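# Hang the power strip on two screws

## Task

Put the power strip onto the two screws through its keyhole slots, with the narrow part of each slot above the wide part, so that it stays level and hangs unsupported once the robot lets go.

## Robot and tools

Robot: two arms, left_arm and right_arm, each with a two-finger gripper. The fingers point along the gripper's +z axis and separate along its y axis. The reported gripper position is the spot between the pads, roughly 1 cm back from the tips.

Frames: the scene frame has its origin at table-top height, halfway between the nominal arm bases. +z is up, +x reaches out over the table, and left_arm is on the +y side (arm names do not match image sides). Calibrated bases: left_arm at (-0.044, +0.315, 0) m, right_arm at (+0.022, -0.285, 0) m, each with a tiny yaw. Hand positions, orientations, targets and wrist-camera poses are given in each arm's own base frame. Fixed cameras and the table use the scene frame. Reported poses can be a few centimetres off.

execute_actions(actions, cameras): actions is a list of actions. Each action is a table of up to 15 rows, and each row is one 1/30 s control step. A short table repeats its last row until 15 steps have run. Every row is one flat list of 14 numbers in [-1, 1] that covers both arms, even if only one moves: left dx, dy, dz, rx, ry, rz, opening, then right dx, dy, dz, rx, ry, rz, opening. The first six numbers of each arm are an offset, not a pose. They are measured from that arm's Hand target as it stood when the action began, along that arm's base axes. Each row counts from that same start, not from the row before. Because each new action starts from the current Hand target, sending the same offset twice moves the hand twice. Scale: 1.0 equals 0.6 m of travel or 180 degrees. rx, ry, rz form one rotation vector, turning about the Hand target position. Opening is absolute: +1 is fully open (0.094 m) and -1 is closed. To hold an arm in place, send zeros for its six pose numbers and repeat its current opening, because 0 is itself an opening command. cameras lists camera names, ["all"] or []. Images come back only when asked for or when actions is empty. An empty actions list also reports the scene number and task.

move(target, speed, blend, opening_speed, grip_force, blocking, cameras): drives each gripper in a straight line. target is either one 14-number row in the same layout and scale as above, or a list of up to 15 such rows. Every row is an offset from the Hand targets at the start of the move, not from the previous row. speed is the top path speed in m/s, from 0.002 to 2.9, default 0.25; turning is capped at twice that in rad/s. Give one value, or one per target. blend is in metres and rounds the corners between listed targets; 0 stops at each one. opening_speed is the rate of change of the commanded opening, on the -1 to +1 scale per second, at least 0.2. Use it for gentle closing. grip_force is newtons per finger pad, 10 to 50; 50 is full force and the default. It stays set until you change it, and lower values close the fingers slowly. blocking=false returns after about 0.5 s while the motion continues. Paths do not avoid obstacles or the other arm. The gripper trails its path and can overshoot, more at high speed. Faster contact hits harder, and a target set further past the contact presses harder. The result adds a move: line giving the outcome (done, off_target, moving, held, fault) and any limits (paced means the command was clipped, held means steps were withheld). Any arm the line does not name is done, meaning within 10 mm and 2 degrees.

wait(seconds 0 to 10, cameras) lets time pass while a running move continues. stop(cameras) brakes a running move. zoom_image(camera, region [x0, y0, x1, y1] in pixels, at most 504 by 504) enlarges part of the latest image from one camera. finished_scene(scene) ends the scene and cannot be undone; call it only once the strip hangs correctly without any support.

Cameras: cam_head_left, cam_head_right, cam_high and cam_low are fixed, each 504x504. cam_left_wrist and cam_right_wrist are 672x504 fisheye cameras, and their pictures can lag while the arm moves.

Reading results: Hand target is the last commanded pose after clipping, and the next offsets start from it. The gripper often rests a little short of it, by up to a few cm because of friction and weight. The next command, even all zeros, asks for the target again; if a gap remains, send the missing distance as an offset. Each control step clips commanded orientation to within 40 degrees of the measured one. grip_measured gives the finger opening on the command scale. The last Joint positions value is the opening in metres. grip_effort_nm is gripper motor effort (negative means closing); it is not pad force. Tool commands shows the active commands. Joint torques are noisy and include the arm's own weight. Joint ranges in rad: waist -2.618 to 3.054, shoulder 0 to 3.142, elbow 0 to 3.142 (straight at 2.901), wrist pitch and yaw ±1.571, wrist roll ±2.094.

Avoid: dropping the strip or releasing it while it still moves; fast impacts; hard pushes against the screws, wall or table; any contact or pressing between the two arms or grippers, including one gripper closing on the other's fingers; strain on wrist-camera cables; anything ending up off the table. A blocked arm keeps pushing until you command its target back past the gripper. Route paths around an arm's own base rather than near it. Long holding, stretched poses or pushing toward an unreachable pose heat the motors. MOTOR HOT appears at 75 °C, at 90 °C the arm folds up and stops working, and at 100 °C it goes limp. Loose objects may occasionally be nudged by outside pushes.

Each tool is called after ">>>" as a command line: name --argument value for each argument, lists and objects as JSON in quotes; but a table of rows of numbers goes row by row, as --pt "numbers of a row", without its own name.

## Session

>>> execute_actions --actions '[]'

Scene clock: 0.00 s.
left_arm: end_effector_position=(+0.3792, +0.0310, +0.1306) grip_measured=+1.000 grip_effort_nm=n/a end_effector_quat_wxyz=(+0.662, -0.071, +0.738, +0.114) | right_arm: end_effector_position=(+0.3566, -0.0397, +0.1261) grip_measured=+1.000 grip_effort_nm=n/a end_effector_quat_wxyz=(+0.677, +0.089, +0.730, -0.023)
Joint positions: left_arm=[-0.083 1.596 0.236 1.255 -0.347 0.038 0.094] | right_arm=[-0.071 1.572 0.122 1.369 0.084 0.094 0.094]
Joint velocities: within noise
Joint torques (N m): no reading
Heat: left arm: 51 °C; right arm: 47 °C.
Hand target: left_arm +0.3826, +0.0316, +0.1445; +0.678, -0.078, +0.723, +0.111 | right_arm +0.3592, -0.0395, +0.1343; +0.687, +0.086, +0.721, -0.024
Tool commands: left_gripper/opening=+1.0 right_gripper/opening=+1.0

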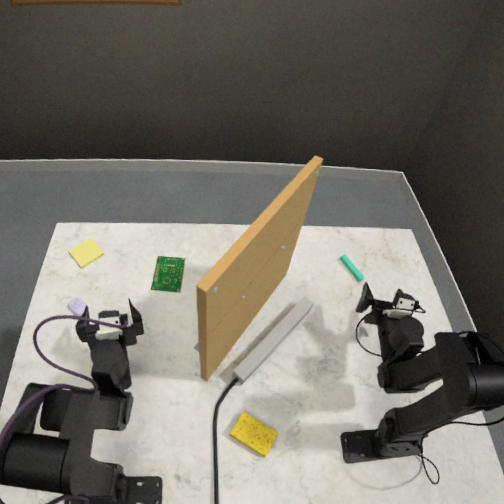

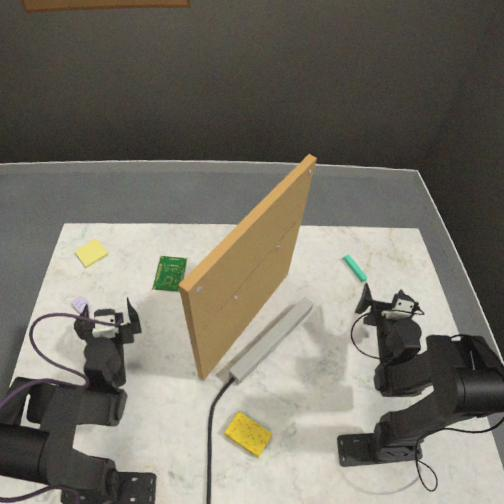

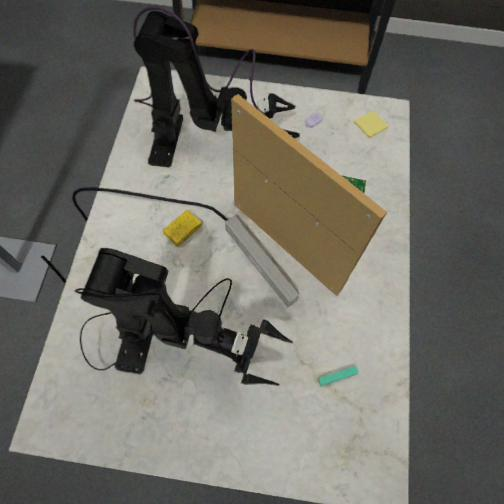

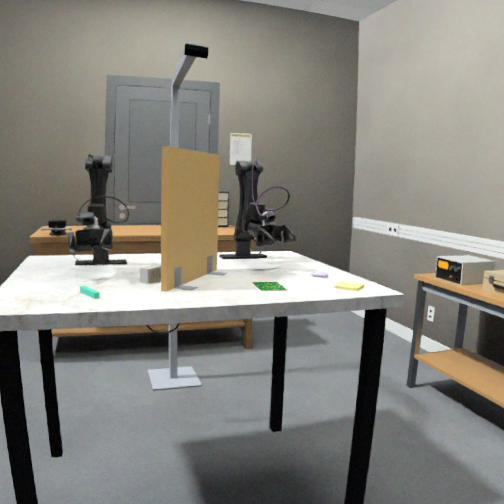

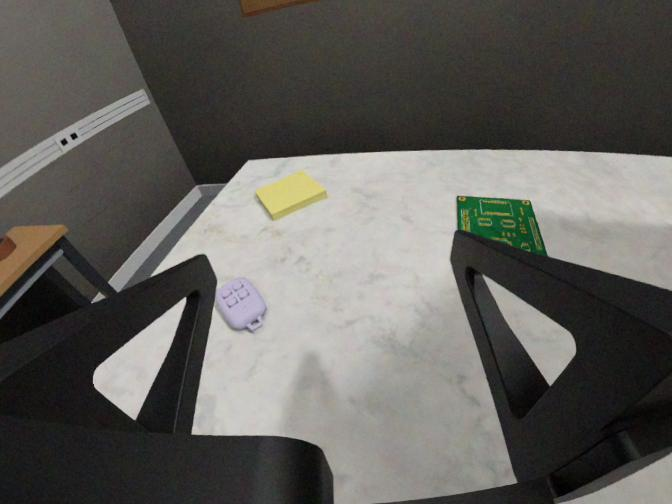

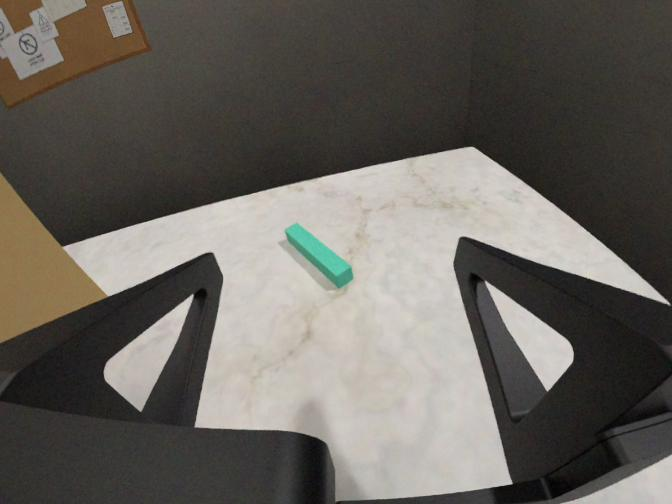

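>>> zoom_image --camera "cam_high" --region '[200, 80, 400, 320]'

>>> zoom_image --camera "cam_head_right" --region '[170, 140, 350, 400]'

>>> zoom_image --camera "cam_head_left" --region '[170, 140, 350, 400]'

Scaled by 2.100 from the camera's 504x504 image, which has a finer 720x720 frame.

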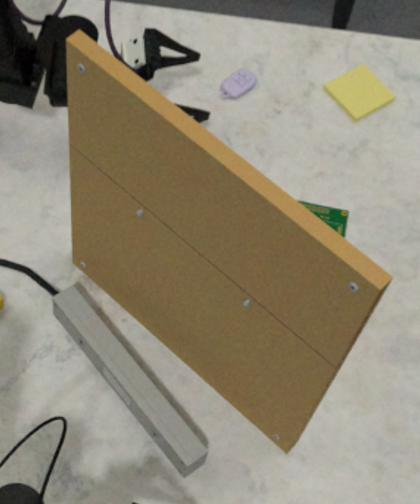

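Scaled by 1.938 from the camera's 504x504 image, which has a finer 720x720 frame.

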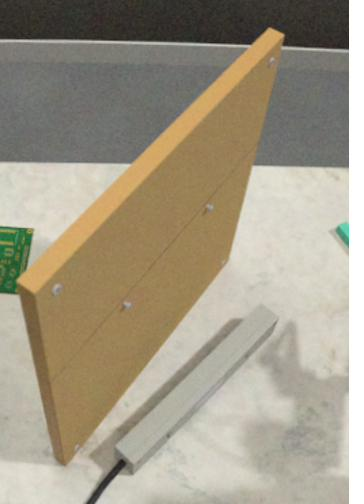

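Scaled by 1.938 from the camera's 504x504 image, which has a finer 720x720 frame.

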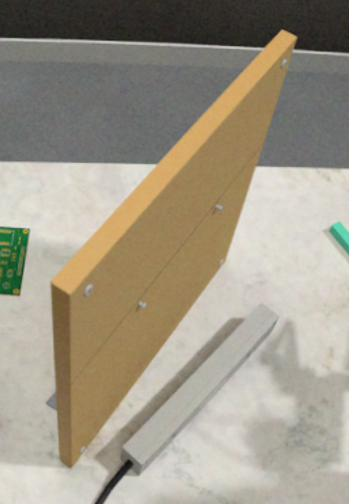

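>>> zoom_image --camera "cam_high" --region '[215, 200, 305, 310]'

>>> zoom_image --camera "cam_head_left" --region '[225, 290, 325, 390]'

Scaled by 4.582 from the camera's 504x504 image, which has a finer 720x720 frame.

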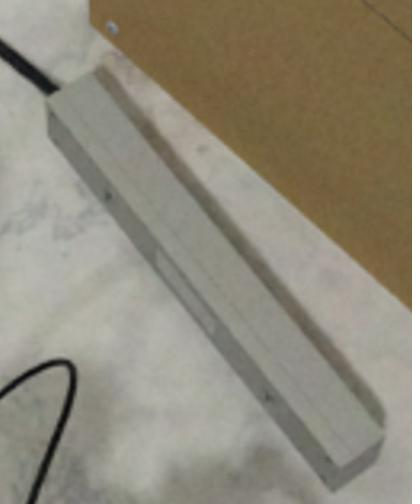

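Scaled by 5.040 from the camera's 504x504 image, which has a finer 720x720 frame.

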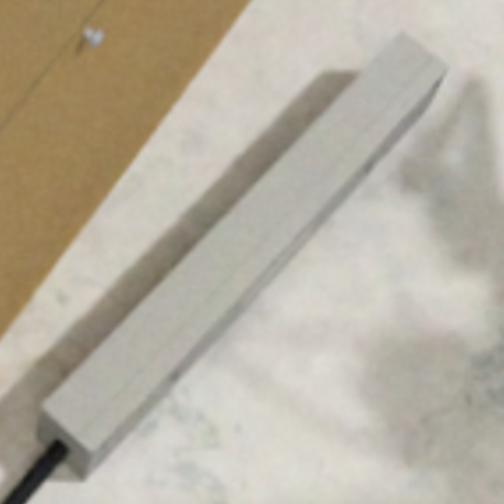

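>>> move --target '[0,0,0,0,0,0,1,-0.265,0.3,0.13,-0.0997,0.191,0.325,1]' --cameras '["cam_right_wrist","cam_high"]'

Scene clock: 102.00 s.
left_arm: end_effector_position=(+0.3792, +0.0310, +0.1306) grip_measured=+1.000 grip_effort_nm=-0.02 end_effector_quat_wxyz=(+0.662, -0.071, +0.738, +0.114) | right_arm: end_effector_position=(+0.2020, +0.1390, +0.1985) grip_measured=+1.000 grip_effort_nm=-0.02 end_effector_quat_wxyz=(+0.374, -0.376, +0.829, +0.178)
Joint positions: left_arm=[-0.083 1.596 0.236 1.255 -0.347 0.038 0.094] | right_arm=[0.289 0.756 0.789 -0.838 -0.427 -0.388 0.094]
Joint torques (N m): left_arm=[-0.08 -5.46 5.68 1.9 -0.05 -0.03] | right_arm=[0.5 0.23 9.01 0.53 -0.2 -0.07]
Heat: left arm: 51 °C; right arm: 47 °C.
Hand target: left_arm +0.3826, +0.0316, +0.1445; +0.678, -0.078, +0.723, +0.111 | right_arm +0.2002, +0.1405, +0.2123; +0.383, -0.383, +0.821, +0.179
Off the commanded pose: left_arm 0.014 m, 3 deg | right_arm 0.014 m, 2 deg.
move: off_target (left_arm, right_arm)
camera_calibration:
cam_right_wrist: T_world_to_cam=[[0.716876, -0.694573, -0.0604739, -0.0383725], [-0.689405, -0.693254, -0.210046, 0.284011], [0.103968, 0.192268, -0.975819, 0.251356], [0, 0, 0, 1]] pos_world=[0.197174, 0.121912, 0.302613]
Images, in order (width x height): cam_high 504x504, cam_right_wrist 672x504.

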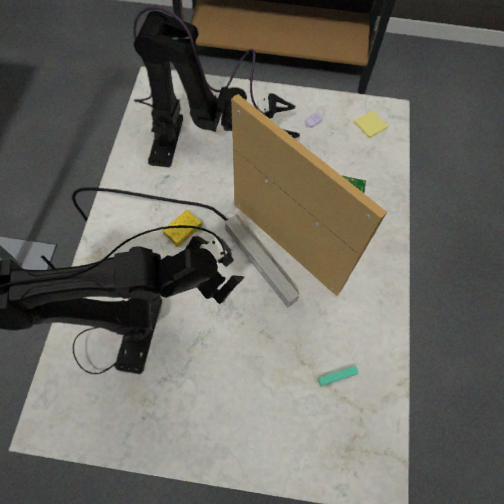

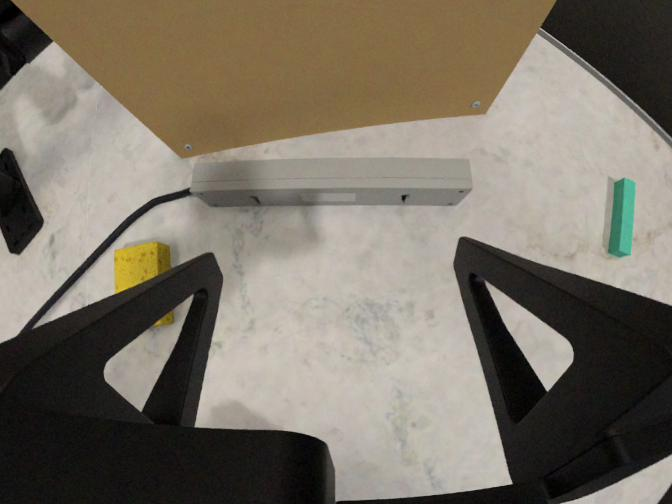

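>>> zoom_image --camera "cam_right_wrist" --region '[180, 140, 330, 230]'

>>> zoom_image --camera "cam_right_wrist" --region '[330, 140, 480, 230]'

Scaled by 3.360 from the camera's 672x504 image, which has a finer 960x720 frame.

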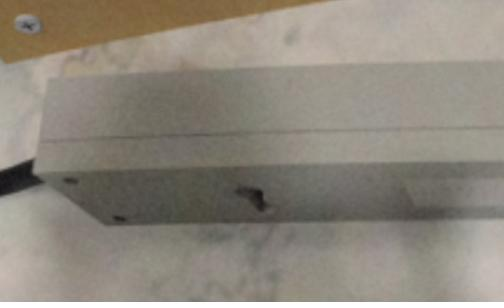

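Scaled by 3.360 from the camera's 672x504 image, which has a finer 960x720 frame.

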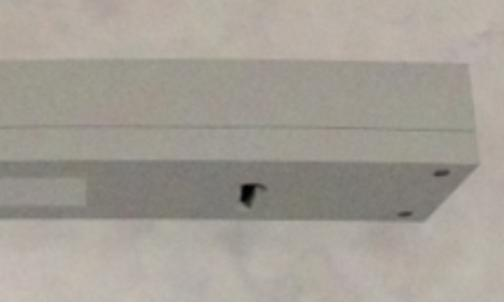

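>>> move --target '[0,0,0,0,0,0,1,0.07,0.1325,-0.067,0.1535,0.300,-0.407,0.28]' --cameras '["cam_right_wrist","cam_high","cam_head_right"]'

Scene clock: 172.73 s.
left_arm: end_effector_position=(+0.3792, +0.0310, +0.1306) grip_measured=+1.000 grip_effort_nm=-0.02 end_effector_quat_wxyz=(+0.662, -0.071, +0.738, +0.114) | right_arm: end_effector_position=(+0.2420, +0.2153, +0.1616) grip_measured=+0.282 grip_effort_nm=-0.13 end_effector_quat_wxyz=(+0.097, +0.371, +0.893, +0.236)
Joint positions: left_arm=[-0.083 1.596 0.236 1.255 -0.347 0.038 0.094] | right_arm=[0.7 1.296 1.083 -0.843 -0.043 1.499 0.06]
Joint torques (N m): left_arm=[-0.09 -5.44 5.59 1.89 -0.05 -0.03] | right_arm=[0.59 -3.54 9.03 0.29 -0.07 0.04]
Heat: left arm: 51 °C; right arm: 50 °C.
Hand target: left_arm +0.3826, +0.0316, +0.1445; +0.678, -0.078, +0.723, +0.111 | right_arm +0.2422, +0.2200, +0.1721; +0.098, +0.366, +0.894, +0.240
Off the commanded pose: left_arm 0.014 m, 3 deg | right_arm 0.012 m, 1 deg.
move: off_target (left_arm, right_arm)
camera_calibration:
cam_right_wrist: T_world_to_cam=[[-0.66946, -0.565259, -0.481981, 0.35946], [-0.732947, 0.397045, 0.552398, 0.00932181], [-0.12088, 0.723075, -0.680111, 0.0888448], [0, 0, 0, 1]] pos_world=[0.258216, 0.135245, 0.228528]
Images, in order (width x height): cam_head_right 504x504, cam_high 504x504, cam_right_wrist 672x504.

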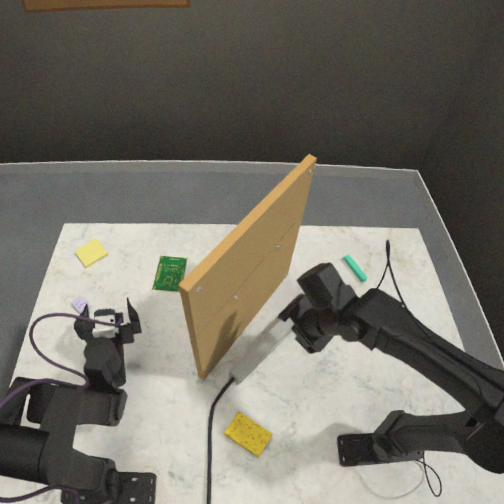

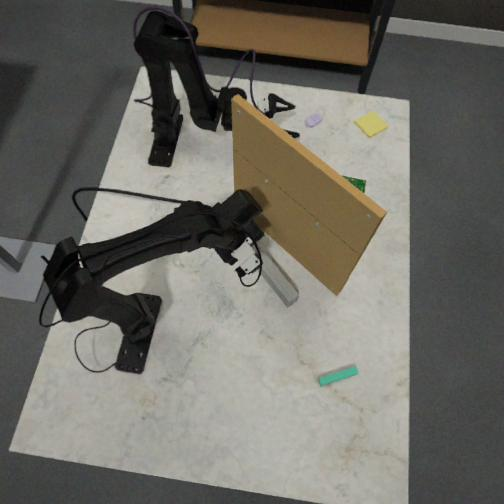

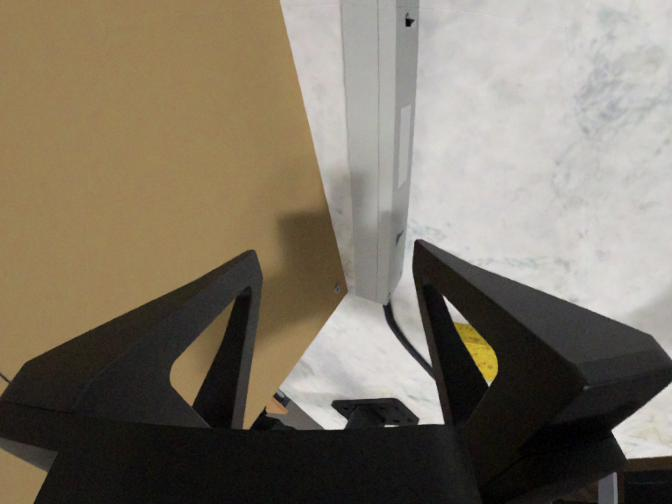

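>>> zoom_image --camera "cam_right_wrist" --region '[330, 180, 430, 310]'

>>> zoom_image --camera "cam_right_wrist" --region '[360, 0, 450, 60]'

Scaled by 3.877 from the camera's 672x504 image, which has a finer 960x720 frame.

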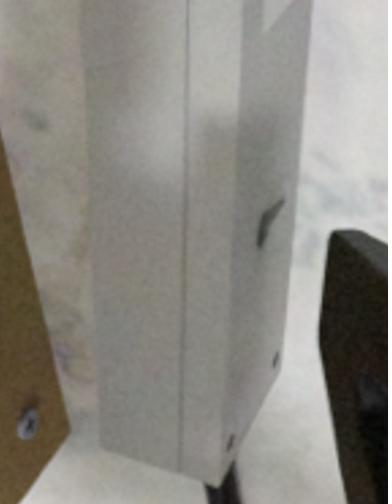

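Scaled by 5.600 from the camera's 672x504 image, which has a finer 960x720 frame.

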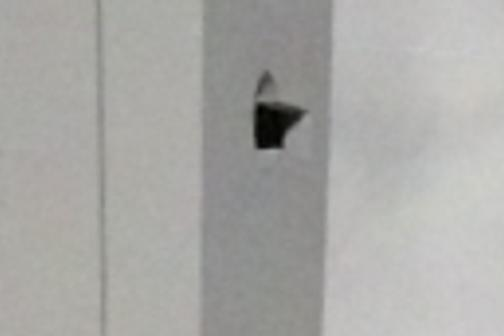

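>>> move --target '[0,0,0,0,0,0,1,0.042,0.047,-0.10,-0.1188,0.1168,0,0.28]' --cameras '["cam_right_wrist","cam_high","cam_head_left","cam_low"]' --speed 0.15

Scene clock: 207.70 s.
left_arm: end_effector_position=(+0.3792, +0.0310, +0.1306) grip_measured=+1.000 grip_effort_nm=-0.01 end_effector_quat_wxyz=(+0.662, -0.071, +0.738, +0.114) | right_arm: end_effector_position=(+0.2380, +0.2185, +0.1377) grip_measured=+0.282 grip_effort_nm=-0.12 end_effector_quat_wxyz=(-0.019, +0.382, +0.924, -0.018)
Joint positions: left_arm=[-0.083 1.596 0.236 1.255 -0.347 0.038 0.094] | right_arm=[0.729 1.813 1.625 -1.431 -0.019 1.513 0.06]
Joint torques (N m): left_arm=[-0.05 -5.44 5.76 1.89 -0.07 -0.04] | right_arm=[0.99 0.25 7.61 0.72 0.1 0.09]
Heat: left arm: 51 °C; right arm: 47 °C.
Hand target: left_arm +0.3826, +0.0316, +0.1445; +0.678, -0.078, +0.723, +0.111 | right_arm +0.2674, +0.2482, +0.1121; +0.000, +0.379, +0.925, +0.001
Off the commanded pose: left_arm 0.014 m, 3 deg | right_arm 0.049 m, 3 deg.
move: off_target (left_arm, right_arm)
camera_calibration:
cam_right_wrist: T_world_to_cam=[[-0.753001, -0.655249, 0.0603192, 0.31188], [-0.49184, 0.621361, 0.609922, -0.0959638], [-0.43713, 0.429604, -0.790163, 0.224401], [0, 0, 0, 1]] pos_world=[0.28574, 0.167583, 0.217031]
Images, in order (width x height): cam_head_left 504x504, cam_high 504x504, cam_low 504x504, cam_right_wrist 672x504.

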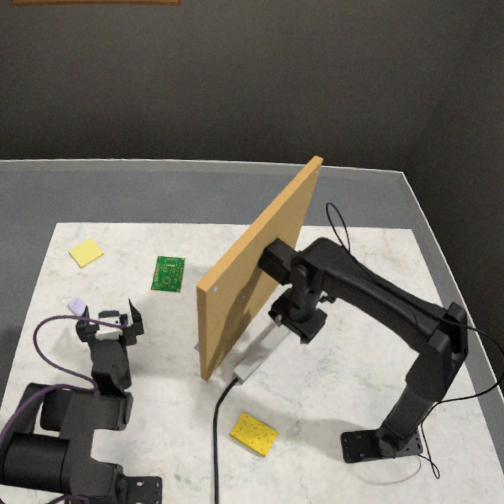

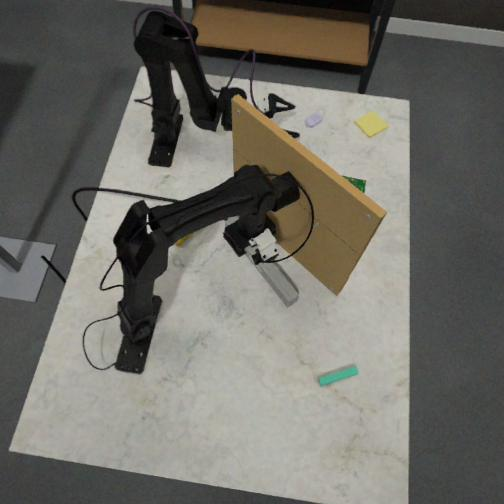

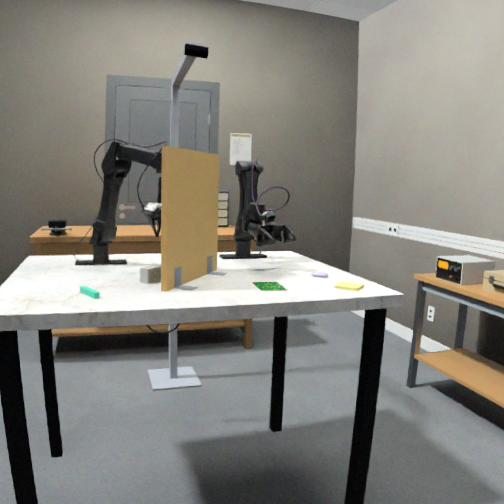

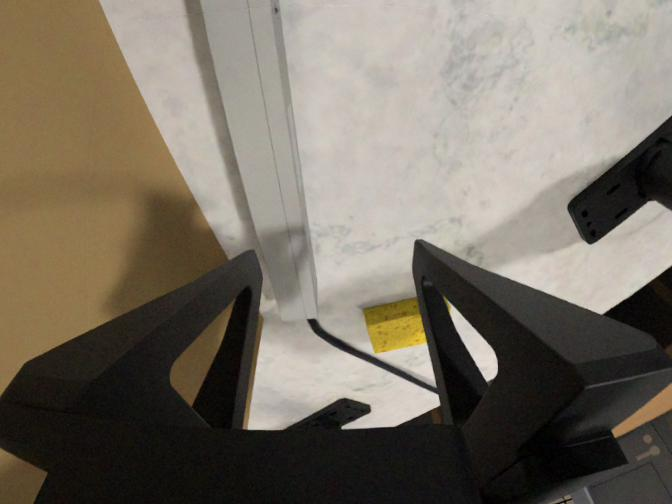

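>>> move --pt "0 0 0 0 0 0 1 -0.095 -0.097 0.097 0.1584 -0.1558 0 -1" --pt "0 0 0 0 0 0 1 0.058 0.055 0.025 0.1584 -0.1558 0 -1" --cameras '["cam_right_wrist","cam_high","cam_head_left"]' --speed 0.15

Scene clock: 239.57 s.
left_arm: end_effector_position=(+0.3792, +0.0310, +0.1306) grip_measured=+1.000 grip_effort_nm=-0.01 end_effector_quat_wxyz=(+0.662, -0.071, +0.738, +0.114) | right_arm: end_effector_position=(+0.2874, +0.2703, +0.1096) grip_measured=-0.994 grip_effort_nm=-0.36 end_effector_quat_wxyz=(+0.109, +0.360, +0.879, +0.293)
Joint positions: left_arm=[-0.083 1.596 0.236 1.255 -0.347 0.038 0.094] | right_arm=[0.725 1.511 0.987 -0.414 -0.06 1.522 0]
Joint torques (N m): left_arm=[-0.05 -5.44 5.72 1.9 -0.07 -0.05] | right_arm=[0.46 -5.19 8.98 0.95 0.07 0.04]
Heat: left arm: 51 °C; right arm: 47 °C.
Hand target: left_arm +0.3826, +0.0316, +0.1445; +0.678, -0.078, +0.723, +0.111 | right_arm +0.3022, +0.2812, +0.1271; +0.130, +0.356, +0.870, +0.317
Off the commanded pose: left_arm 0.014 m, 3 deg | right_arm 0.025 m, 4 deg.
move: off_target (left_arm, right_arm)
camera_calibration:
cam_right_wrist: T_world_to_cam=[[-0.623848, -0.523185, -0.580596, 0.382185], [-0.776841, 0.333709, 0.534001, 0.0812885], [-0.0856307, 0.784166, -0.614615, -0.0145809], [0, 0, 0, 1]] pos_world=[0.300325, 0.18426, 0.169525]
Images, in order (width x height): cam_head_left 504x504, cam_high 504x504, cam_right_wrist 672x504.

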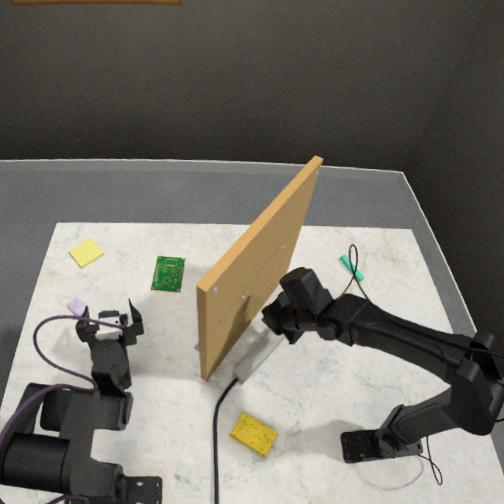

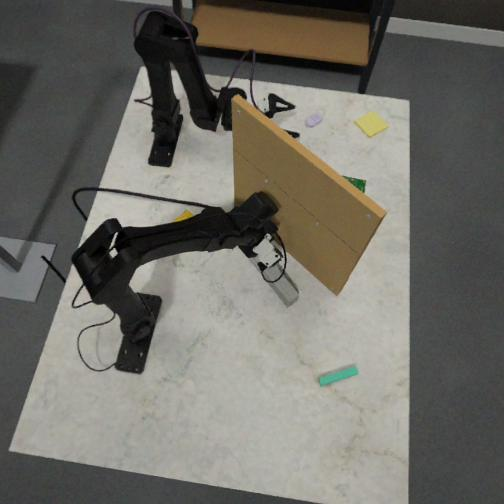

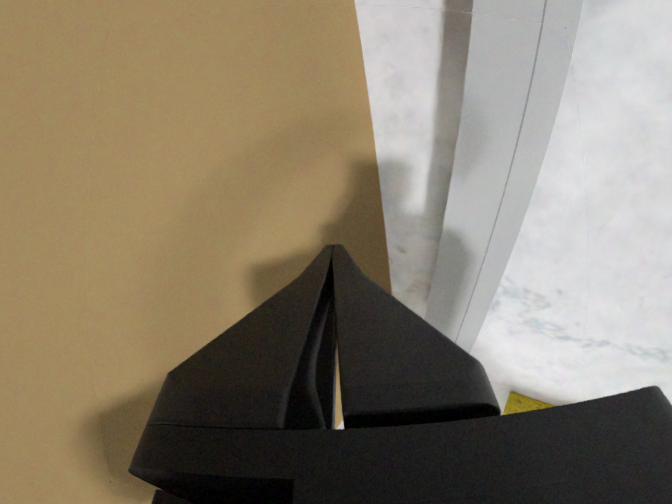

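>>> move --pt "0 0 0 0 0 0 1 -0.07 -0.07 0.13 -0.2255 -0.229 0.383 -1" --pt "0 0 0 0 0 0 1 0.027 0.027 -0.02 -0.2255 -0.229 0.383 0.6" --cameras '["cam_right_wrist","cam_high","cam_head_left"]' --speed 0.2

Scene clock: 281.17 s.
left_arm: end_effector_position=(+0.3792, +0.0310, +0.1306) grip_measured=+1.000 grip_effort_nm=-0.02 end_effector_quat_wxyz=(+0.662, -0.071, +0.738, +0.114) | right_arm: end_effector_position=(+0.3011, +0.2762, +0.1123) grip_measured=+0.598 grip_effort_nm=0.09 end_effector_quat_wxyz=(+0.276, -0.365, +0.881, +0.118)
Joint positions: left_arm=[-0.083 1.596 0.236 1.255 -0.347 0.038 0.094] | right_arm=[0.72 1.577 1.077 -0.463 -0.045 -0.05 0.075]
Joint torques (N m): left_arm=[-0.05 -5.44 5.67 1.9 -0.06 -0.05] | right_arm=[0.68 -3.25 6.22 1.72 0.03 0.06]
Heat: left arm: 50 °C; right arm: 47 °C.
Hand target: left_arm +0.3826, +0.0316, +0.1445; +0.678, -0.078, +0.723, +0.111 | right_arm +0.3184, +0.2974, +0.1151; +0.315, -0.363, +0.867, +0.132
Off the commanded pose: left_arm 0.014 m, 3 deg | right_arm 0.028 m, 5 deg.
move: off_target (left_arm, right_arm); target 2's new opening was sent with right_arm's hand 0.028 m and 5 deg from that target
camera_calibration:
cam_right_wrist: T_world_to_cam=[[0.660008, -0.750252, -0.0388797, 0.0107849], [-0.749626, -0.661101, 0.031715, 0.411458], [-0.0494977, 0.00821311, -0.99874, 0.230209], [0, 0, 0, 1]] pos_world=[0.312717, 0.278216, 0.217289]
Images, in order (width x height): cam_head_left 504x504, cam_high 504x504, cam_right_wrist 672x504.

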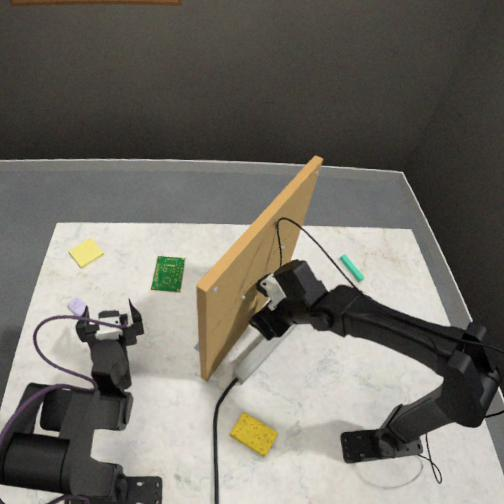

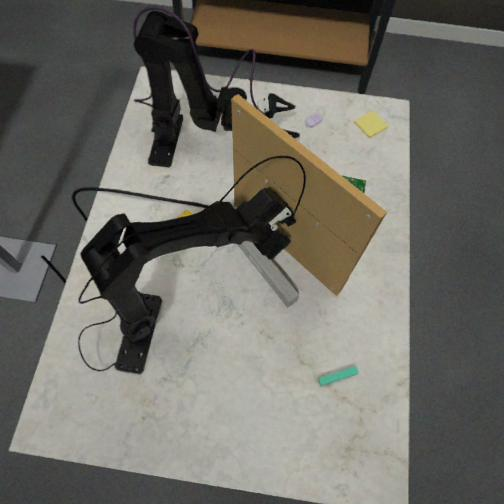

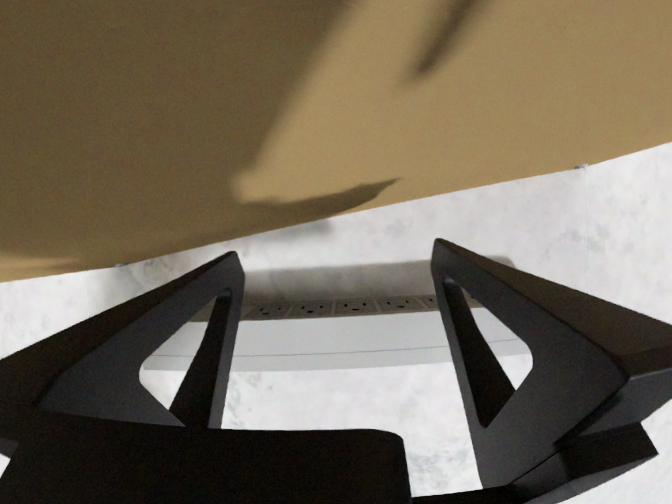

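>>> move --pt "0 0 0 0 0 0 1 -0.0163 -0.0167 0 0 0 0 0.6" --pt "0 0 0 0 0 0 1 -0.0163 -0.0167 -0.125 0 0 0 0.6" --cameras '["cam_right_wrist","cam_high","cam_head_left"]' --speed 0.1 --blend 0.01

Scene clock: 295.03 s.
left_arm: end_effector_position=(+0.3792, +0.0310, +0.1306) grip_measured=+1.000 grip_effort_nm=-0.01 end_effector_quat_wxyz=(+0.662, -0.071, +0.738, +0.114) | right_arm: end_effector_position=(+0.3063, +0.2804, +0.0400) grip_measured=+0.598 grip_effort_nm=0.08 end_effector_quat_wxyz=(+0.301, -0.360, +0.874, +0.127)
Joint positions: left_arm=[-0.083 1.596 0.236 1.255 -0.347 0.038 0.094] | right_arm=[0.72 1.697 0.852 -0.061 -0.043 -0.047 0.075]
Joint torques (N m): left_arm=[-0.08 -5.42 5.7 1.9 -0.05 -0.02] | right_arm=[0.46 -6.11 4.81 1.14 0.02 0.01]
Heat: left arm: 50 °C; right arm: 45 °C.
Hand target: left_arm +0.3826, +0.0316, +0.1445; +0.678, -0.078, +0.723, +0.111 | right_arm +0.3086, +0.2874, +0.0401; +0.315, -0.363, +0.867, +0.132
Off the commanded pose: left_arm 0.014 m, 3 deg | right_arm 0.007 m, 2 deg.
move: off_target (left_arm); blend cut to 0.0057 m at target 1
camera_calibration:
cam_right_wrist: T_world_to_cam=[[0.659137, -0.750987, -0.0394508, 0.00810559], [-0.751988, -0.658706, -0.0249172, 0.422686], [-0.00727394, 0.0460904, -0.998911, 0.13464], [0, 0, 0, 1]] pos_world=[0.313491, 0.278307, 0.145345]
Images, in order (width x height): cam_head_left 504x504, cam_high 504x504, cam_right_wrist 672x504.

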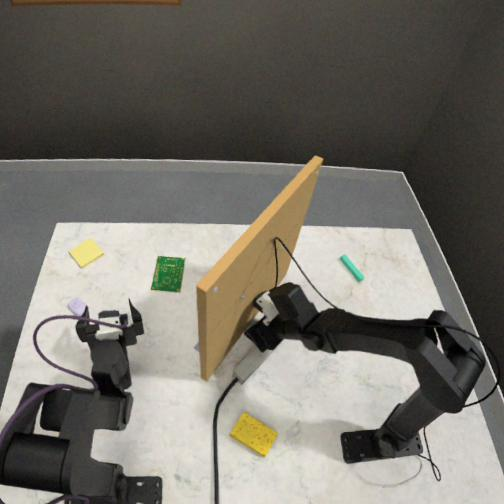

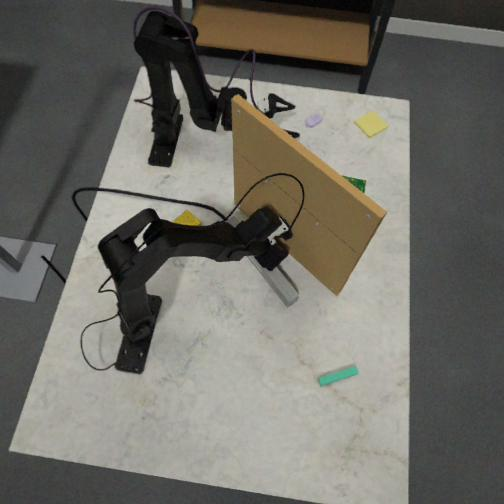

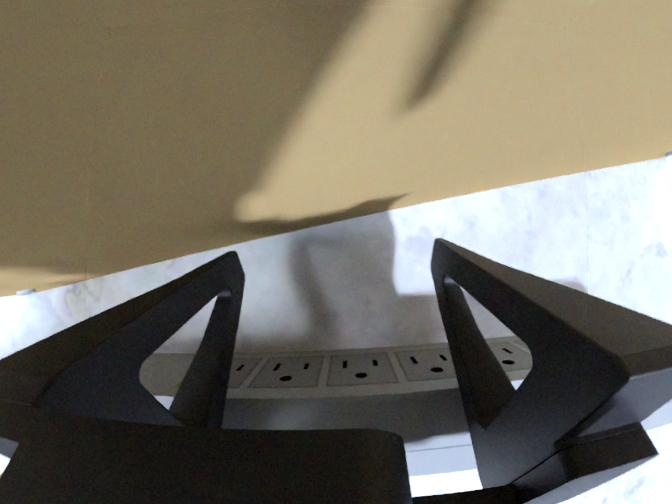

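>>> move --pt "0 0 0 0 0 0 1 0 0 -0.025 0 0 0 0.6" --pt "0 0 0 0 0 0 1 -0.152 -0.1545 -0.025 0 0 0 0.6" --cameras '["cam_right_wrist","cam_high","cam_head_left"]' --speed 0.06

Scene clock: 307.20 s.
left_arm: end_effector_position=(+0.3792, +0.0310, +0.1306) grip_measured=+1.000 grip_effort_nm=-0.02 end_effector_quat_wxyz=(+0.662, -0.071, +0.738, +0.114) | right_arm: end_effector_position=(+0.2308, +0.2068, +0.0377) grip_measured=+0.598 grip_effort_nm=0.09 end_effector_quat_wxyz=(+0.344, -0.352, +0.858, +0.145)
Joint positions: left_arm=[-0.083 1.596 0.236 1.255 -0.347 0.038 0.094] | right_arm=[0.686 1.238 0.364 0.065 -0.071 -0.064 0.075]
Joint torques (N m): left_arm=[-0.09 -5.41 5.71 1.91 -0.07 -0.04] | right_arm=[-0.59 -4.42 4.16 0.23 -0.1 -0.15]
Heat: left arm: 50 °C; right arm: 45 °C.
Hand target: left_arm +0.3826, +0.0316, +0.1445; +0.678, -0.078, +0.723, +0.111 | right_arm +0.2174, +0.1947, +0.0251; +0.315, -0.363, +0.867, +0.132
Off the commanded pose: left_arm 0.014 m, 3 deg | right_arm 0.022 m, 4 deg.
move: off_target (left_arm, right_arm)
camera_calibration:
cam_right_wrist: T_world_to_cam=[[0.659888, -0.749861, -0.0475113, 0.00251675], [-0.7489, -0.651291, -0.122347, 0.318891], [0.0607999, 0.116317, -0.991349, 0.104609], [0, 0, 0, 1]] pos_world=[0.230796, 0.19741, 0.142839]
Images, in order (width x height): cam_head_left 504x504, cam_high 504x504, cam_right_wrist 672x504.

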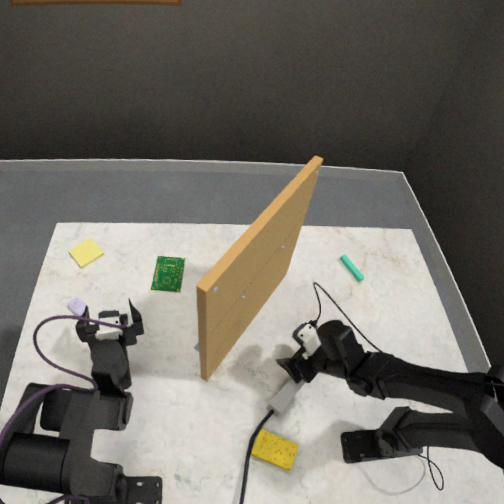

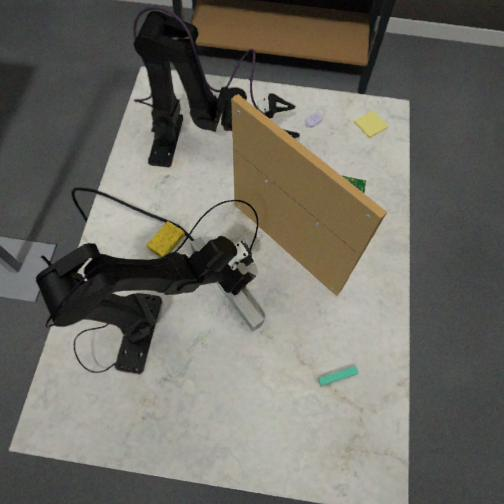

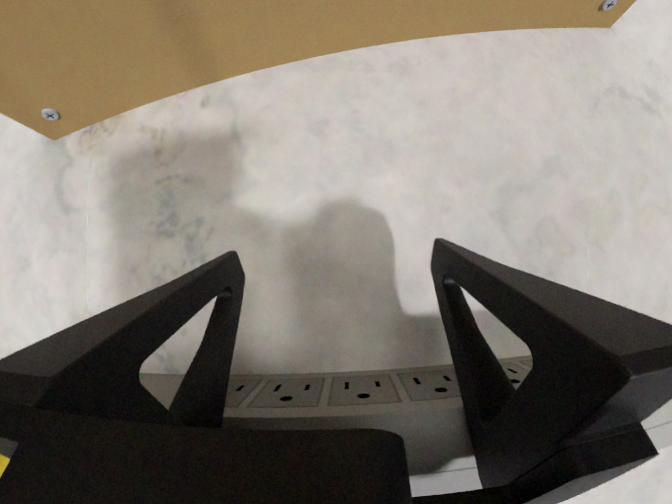

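>>> move --pt "0 0 0 0 0 0 1 0.035 0.036 0.05 0 0 0 0.6" --pt "0 0 0 0 0 0 1 0.035 0.036 0.25 0 0 0 0.6" --pt "0 0 0 0 0 0 1 -0.059 -0.06 0.175 -0.002 0.2455 -0.478 0.4" --cameras '["cam_right_wrist","cam_high","cam_head_left"]' --speed 0.2 --blend 0.02

Scene clock: 333.97 s.
left_arm: end_effector_position=(+0.3792, +0.0310, +0.1306) grip_measured=+1.000 grip_effort_nm=-0.02 end_effector_quat_wxyz=(+0.662, -0.071, +0.738, +0.114) | right_arm: end_effector_position=(+0.1764, +0.1550, +0.1218) grip_measured=+0.402 grip_effort_nm=-0.12 end_effector_quat_wxyz=(-0.005, +0.373, +0.928, -0.007)
Joint positions: left_arm=[-0.083 1.596 0.236 1.255 -0.347 0.038 0.094] | right_arm=[0.716 1.447 1.174 -1.315 -0.002 1.48 0.066]
Joint torques (N m): left_arm=[-0.09 -5.41 5.74 1.89 -0.07 -0.02] | right_arm=[-0.51 -3.96 8.16 -0.37 -0.03 0.1]
Heat: left arm: 50 °C; right arm: 45 °C.
Hand target: left_arm +0.3826, +0.0316, +0.1445; +0.678, -0.078, +0.723, +0.111 | right_arm +0.1820, +0.1587, +0.1301; +0.000, +0.379, +0.925, +0.000
Off the commanded pose: left_arm 0.014 m, 3 deg | right_arm 0.011 m, 1 deg.
move: off_target (left_arm, right_arm); target 3's new opening was sent with right_arm's hand 0.011 m and 1 deg from that target
camera_calibration:
cam_right_wrist: T_world_to_cam=[[-0.741986, -0.669771, 0.0293956, 0.229021], [-0.523794, 0.606521, 0.59814, -0.0677852], [-0.418446, 0.428414, -0.800852, 0.210413], [0, 0, 0, 1]] pos_world=[0.222471, 0.104361, 0.202322]
Images, in order (width x height): cam_head_left 504x504, cam_high 504x504, cam_right_wrist 672x504.

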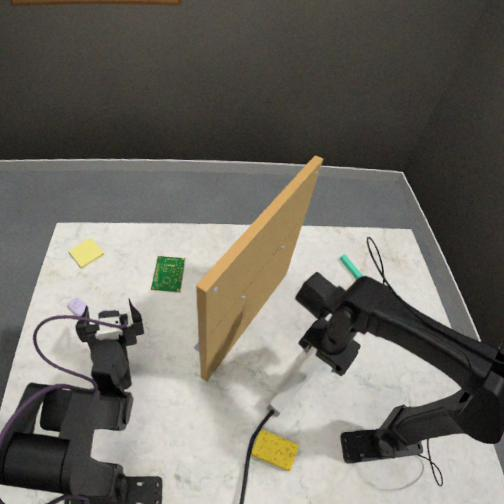

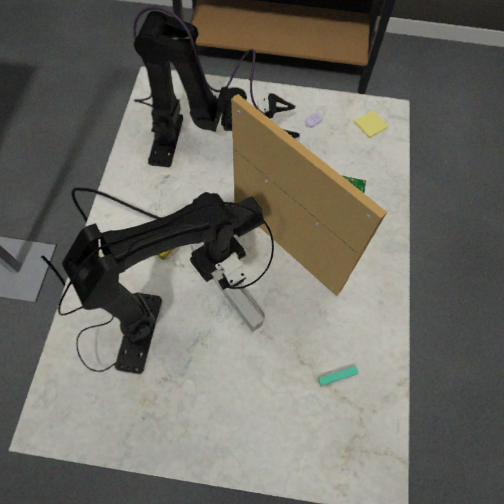

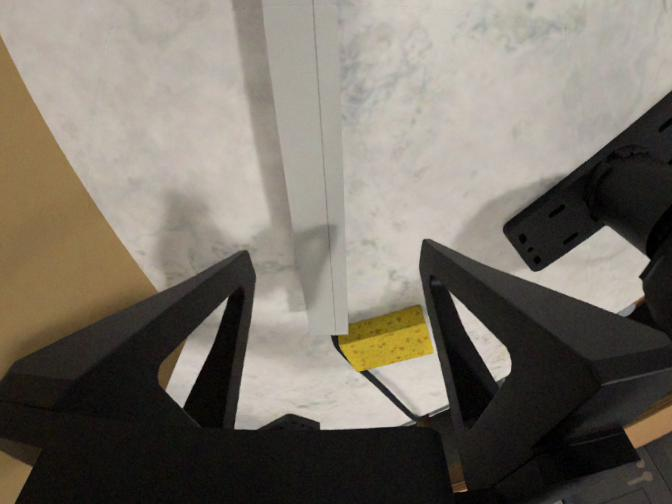

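>>> move --target '[0,0,0,0,0,0,1,0.008,0.008,-0.158,0,0,0,0.4]' --cameras '["cam_right_wrist","cam_high","cam_head_left"]' --speed 0.1

Scene clock: 350.83 s.
left_arm: end_effector_position=(+0.3792, +0.0310, +0.1306) grip_measured=+1.000 grip_effort_nm=-0.02 end_effector_quat_wxyz=(+0.662, -0.071, +0.738, +0.114) | right_arm: end_effector_position=(+0.1862, +0.1636, +0.0386) grip_measured=+0.402 grip_effort_nm=-0.12 end_effector_quat_wxyz=(-0.001, +0.374, +0.927, +0.001)
Joint positions: left_arm=[-0.083 1.596 0.236 1.255 -0.347 0.038 0.094] | right_arm=[0.716 1.546 0.927 -0.95 -0.002 1.482 0.066]
Joint torques (N m): left_arm=[-0.03 -5.42 5.72 1.89 -0.05 -0.03] | right_arm=[-0.35 -4.63 4.59 -0.11 -0.02 0.08]
Heat: left arm: 50 °C; right arm: 45 °C.
Hand target: left_arm +0.3826, +0.0316, +0.1445; +0.678, -0.078, +0.723, +0.111 | right_arm +0.1868, +0.1635, +0.0353; +0.000, +0.379, +0.925, +0.000
Off the commanded pose: left_arm 0.014 m, 3 deg | right_arm 0.003 m, 1 deg.
move: off_target (left_arm)
camera_calibration:
cam_right_wrist: T_world_to_cam=[[-0.74329, -0.668878, 0.0110407, 0.245348], [-0.53115, 0.600112, 0.598118, -0.0155833], [-0.406694, 0.438711, -0.801332, 0.140259], [0, 0, 0, 1]] pos_world=[0.23113, 0.111927, 0.119006]
Images, in order (width x height): cam_head_left 504x504, cam_high 504x504, cam_right_wrist 672x504.

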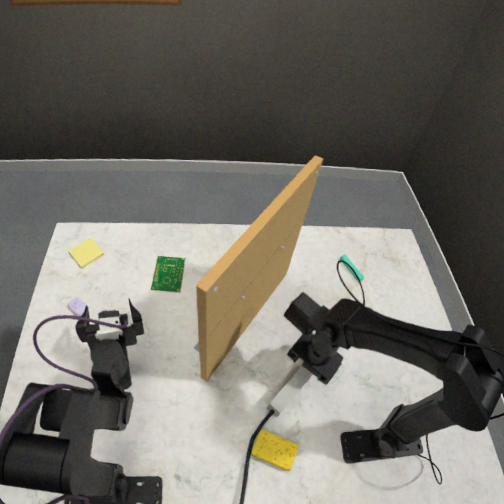

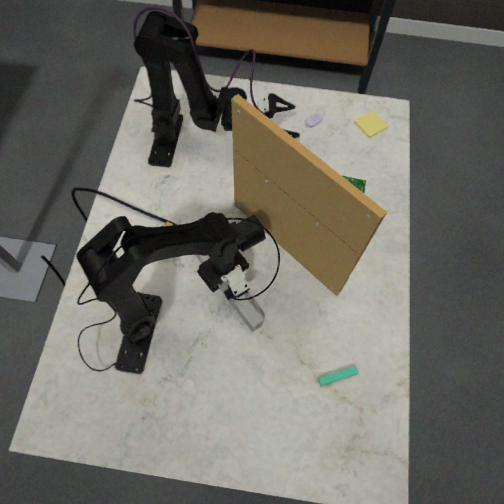

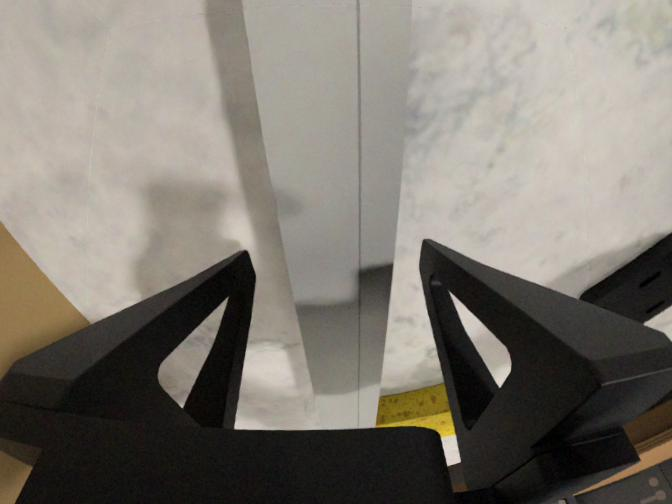

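>>> move --pt "0 0 0 0 0 0 1 0 0 -0.027 0 0 0 0.4" --pt "0 0 0 0 0 0 1 0 0 -0.027 0 0 0 -0.5" --cameras '["cam_right_wrist"]' --speed 0.1 --opening_speed 0.4 --grip_force '[50,30]'

Scene clock: 368.40 s.
left_arm: end_effector_position=(+0.3792, +0.0310, +0.1306) grip_measured=+1.000 grip_effort_nm=-0.02 end_effector_quat_wxyz=(+0.662, -0.071, +0.738, +0.114) | right_arm: end_effector_position=(+0.1867, +0.1643, +0.0231) grip_measured=-0.318 grip_effort_nm=-0.68 end_effector_quat_wxyz=(-0.001, +0.380, +0.925, +0.002)
Joint positions: left_arm=[-0.083 1.596 0.236 1.255 -0.347 0.038 0.094] | right_arm=[0.716 1.572 0.885 -0.88 -0.003 1.494 0.032]
Joint torques (N m): left_arm=[-0.03 -5.37 5.68 1.89 -0.07 -0.02] | right_arm=[-0.36 -4.6 4.4 -0.11 -0.02 0.04]
Heat: left arm: 50 °C; right arm: 44 °C.
Hand target: left_arm +0.3826, +0.0316, +0.1445; +0.678, -0.078, +0.723, +0.111 | right_arm +0.1868, +0.1635, +0.0191; +0.000, +0.379, +0.925, +0.000
Off the commanded pose: left_arm 0.014 m, 3 deg | right_arm 0.004 m, 0 deg.
grip_force (N): 50, 30
move: off_target (left_arm)
camera_calibration:
cam_right_wrist: T_world_to_cam=[[-0.751415, -0.659782, 0.00798806, 0.246382], [-0.524554, 0.604662, 0.599356, -0.00851441], [-0.400274, 0.446175, -0.800443, 0.125263], [0, 0, 0, 1]] pos_world=[0.230809, 0.111818, 0.103401]
Images, in order (width x height): cam_right_wrist 672x504.

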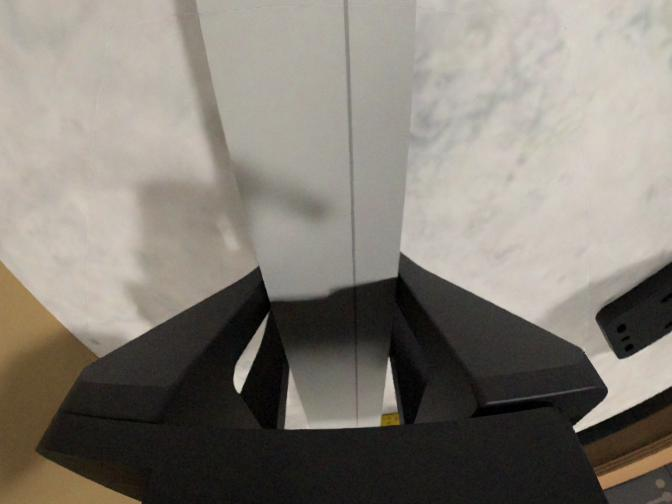

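>>> move --pt "0 0 0 0 0 0 1 0 0 0.1 0 0 0 -0.5" --pt "0 0 0 0 0 0 1 0 0 0.1 0.206 -0.2025 0 -0.5" --cameras '["cam_right_wrist","cam_high","cam_head_left"]' --speed 0.15 --blend 0.02

Scene clock: 389.77 s.
left_arm: end_effector_position=(+0.3792, +0.0310, +0.1306) grip_measured=+1.000 grip_effort_nm=-0.01 end_effector_quat_wxyz=(+0.662, -0.071, +0.738, +0.114) | right_arm: end_effector_position=(+0.1715, +0.1536, +0.0633) grip_measured=-0.318 grip_effort_nm=-0.68 end_effector_quat_wxyz=(+0.141, +0.355, +0.847, +0.368)
Joint positions: left_arm=[-0.083 1.596 0.236 1.255 -0.347 0.038 0.094] | right_arm=[0.619 0.58 0.234 -0.423 -0.137 1.471 0.032]
Joint torques (N m): left_arm=[-0.06 -5.44 5.7 1.9 -0.06 -0.03] | right_arm=[-0.62 0.13 6.09 1.63 -0.09 -0.11]
Heat: left arm: 50 °C; right arm: 44 °C.
Hand target: left_arm +0.3826, +0.0316, +0.1445; +0.678, -0.078, +0.723, +0.111 | right_arm +0.1868, +0.1635, +0.0791; +0.166, +0.341, +0.832, +0.406
Off the commanded pose: left_arm 0.014 m, 3 deg | right_arm 0.024 m, 6 deg.
grip_force (N): 50, 30
move: off_target (left_arm, right_arm)
camera_calibration:
cam_right_wrist: T_world_to_cam=[[-0.553916, -0.430566, -0.712594, 0.204163], [-0.832565, 0.28296, 0.476202, 0.0759082], [-0.00340058, 0.857057, -0.515211, 0.00703068], [0, 0, 0, 1]] pos_world=[0.176312, 0.060401, 0.11296]
Images, in order (width x height): cam_head_left 504x504, cam_high 504x504, cam_right_wrist 672x504.

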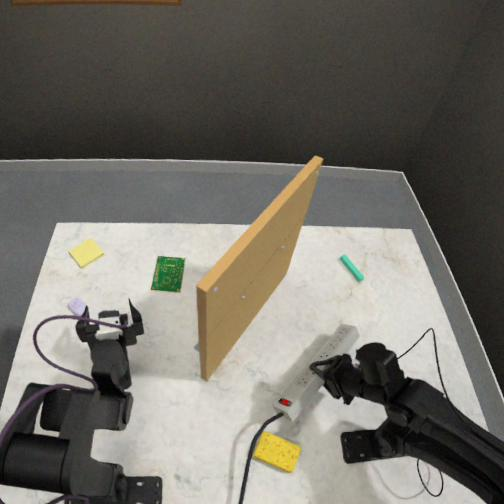

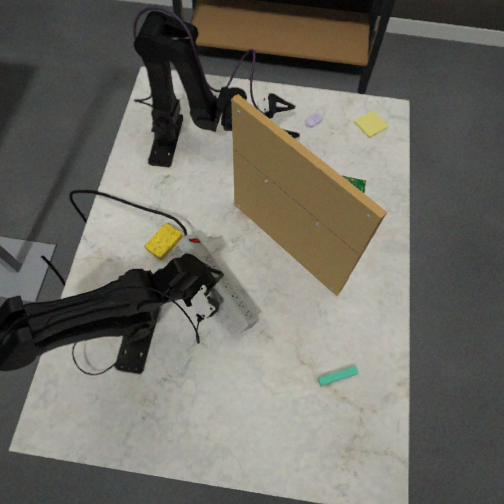

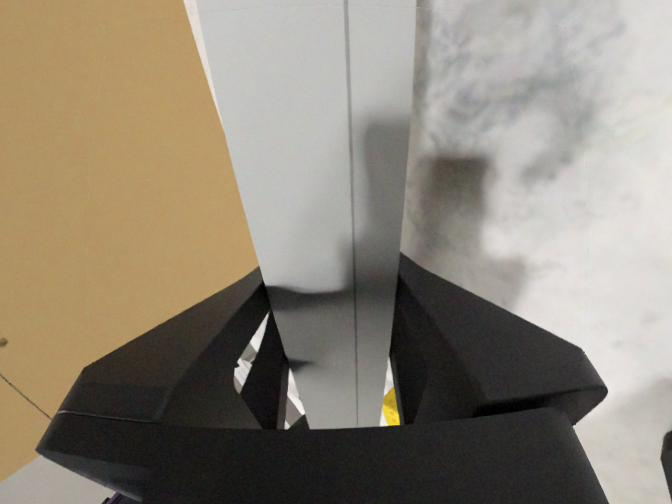

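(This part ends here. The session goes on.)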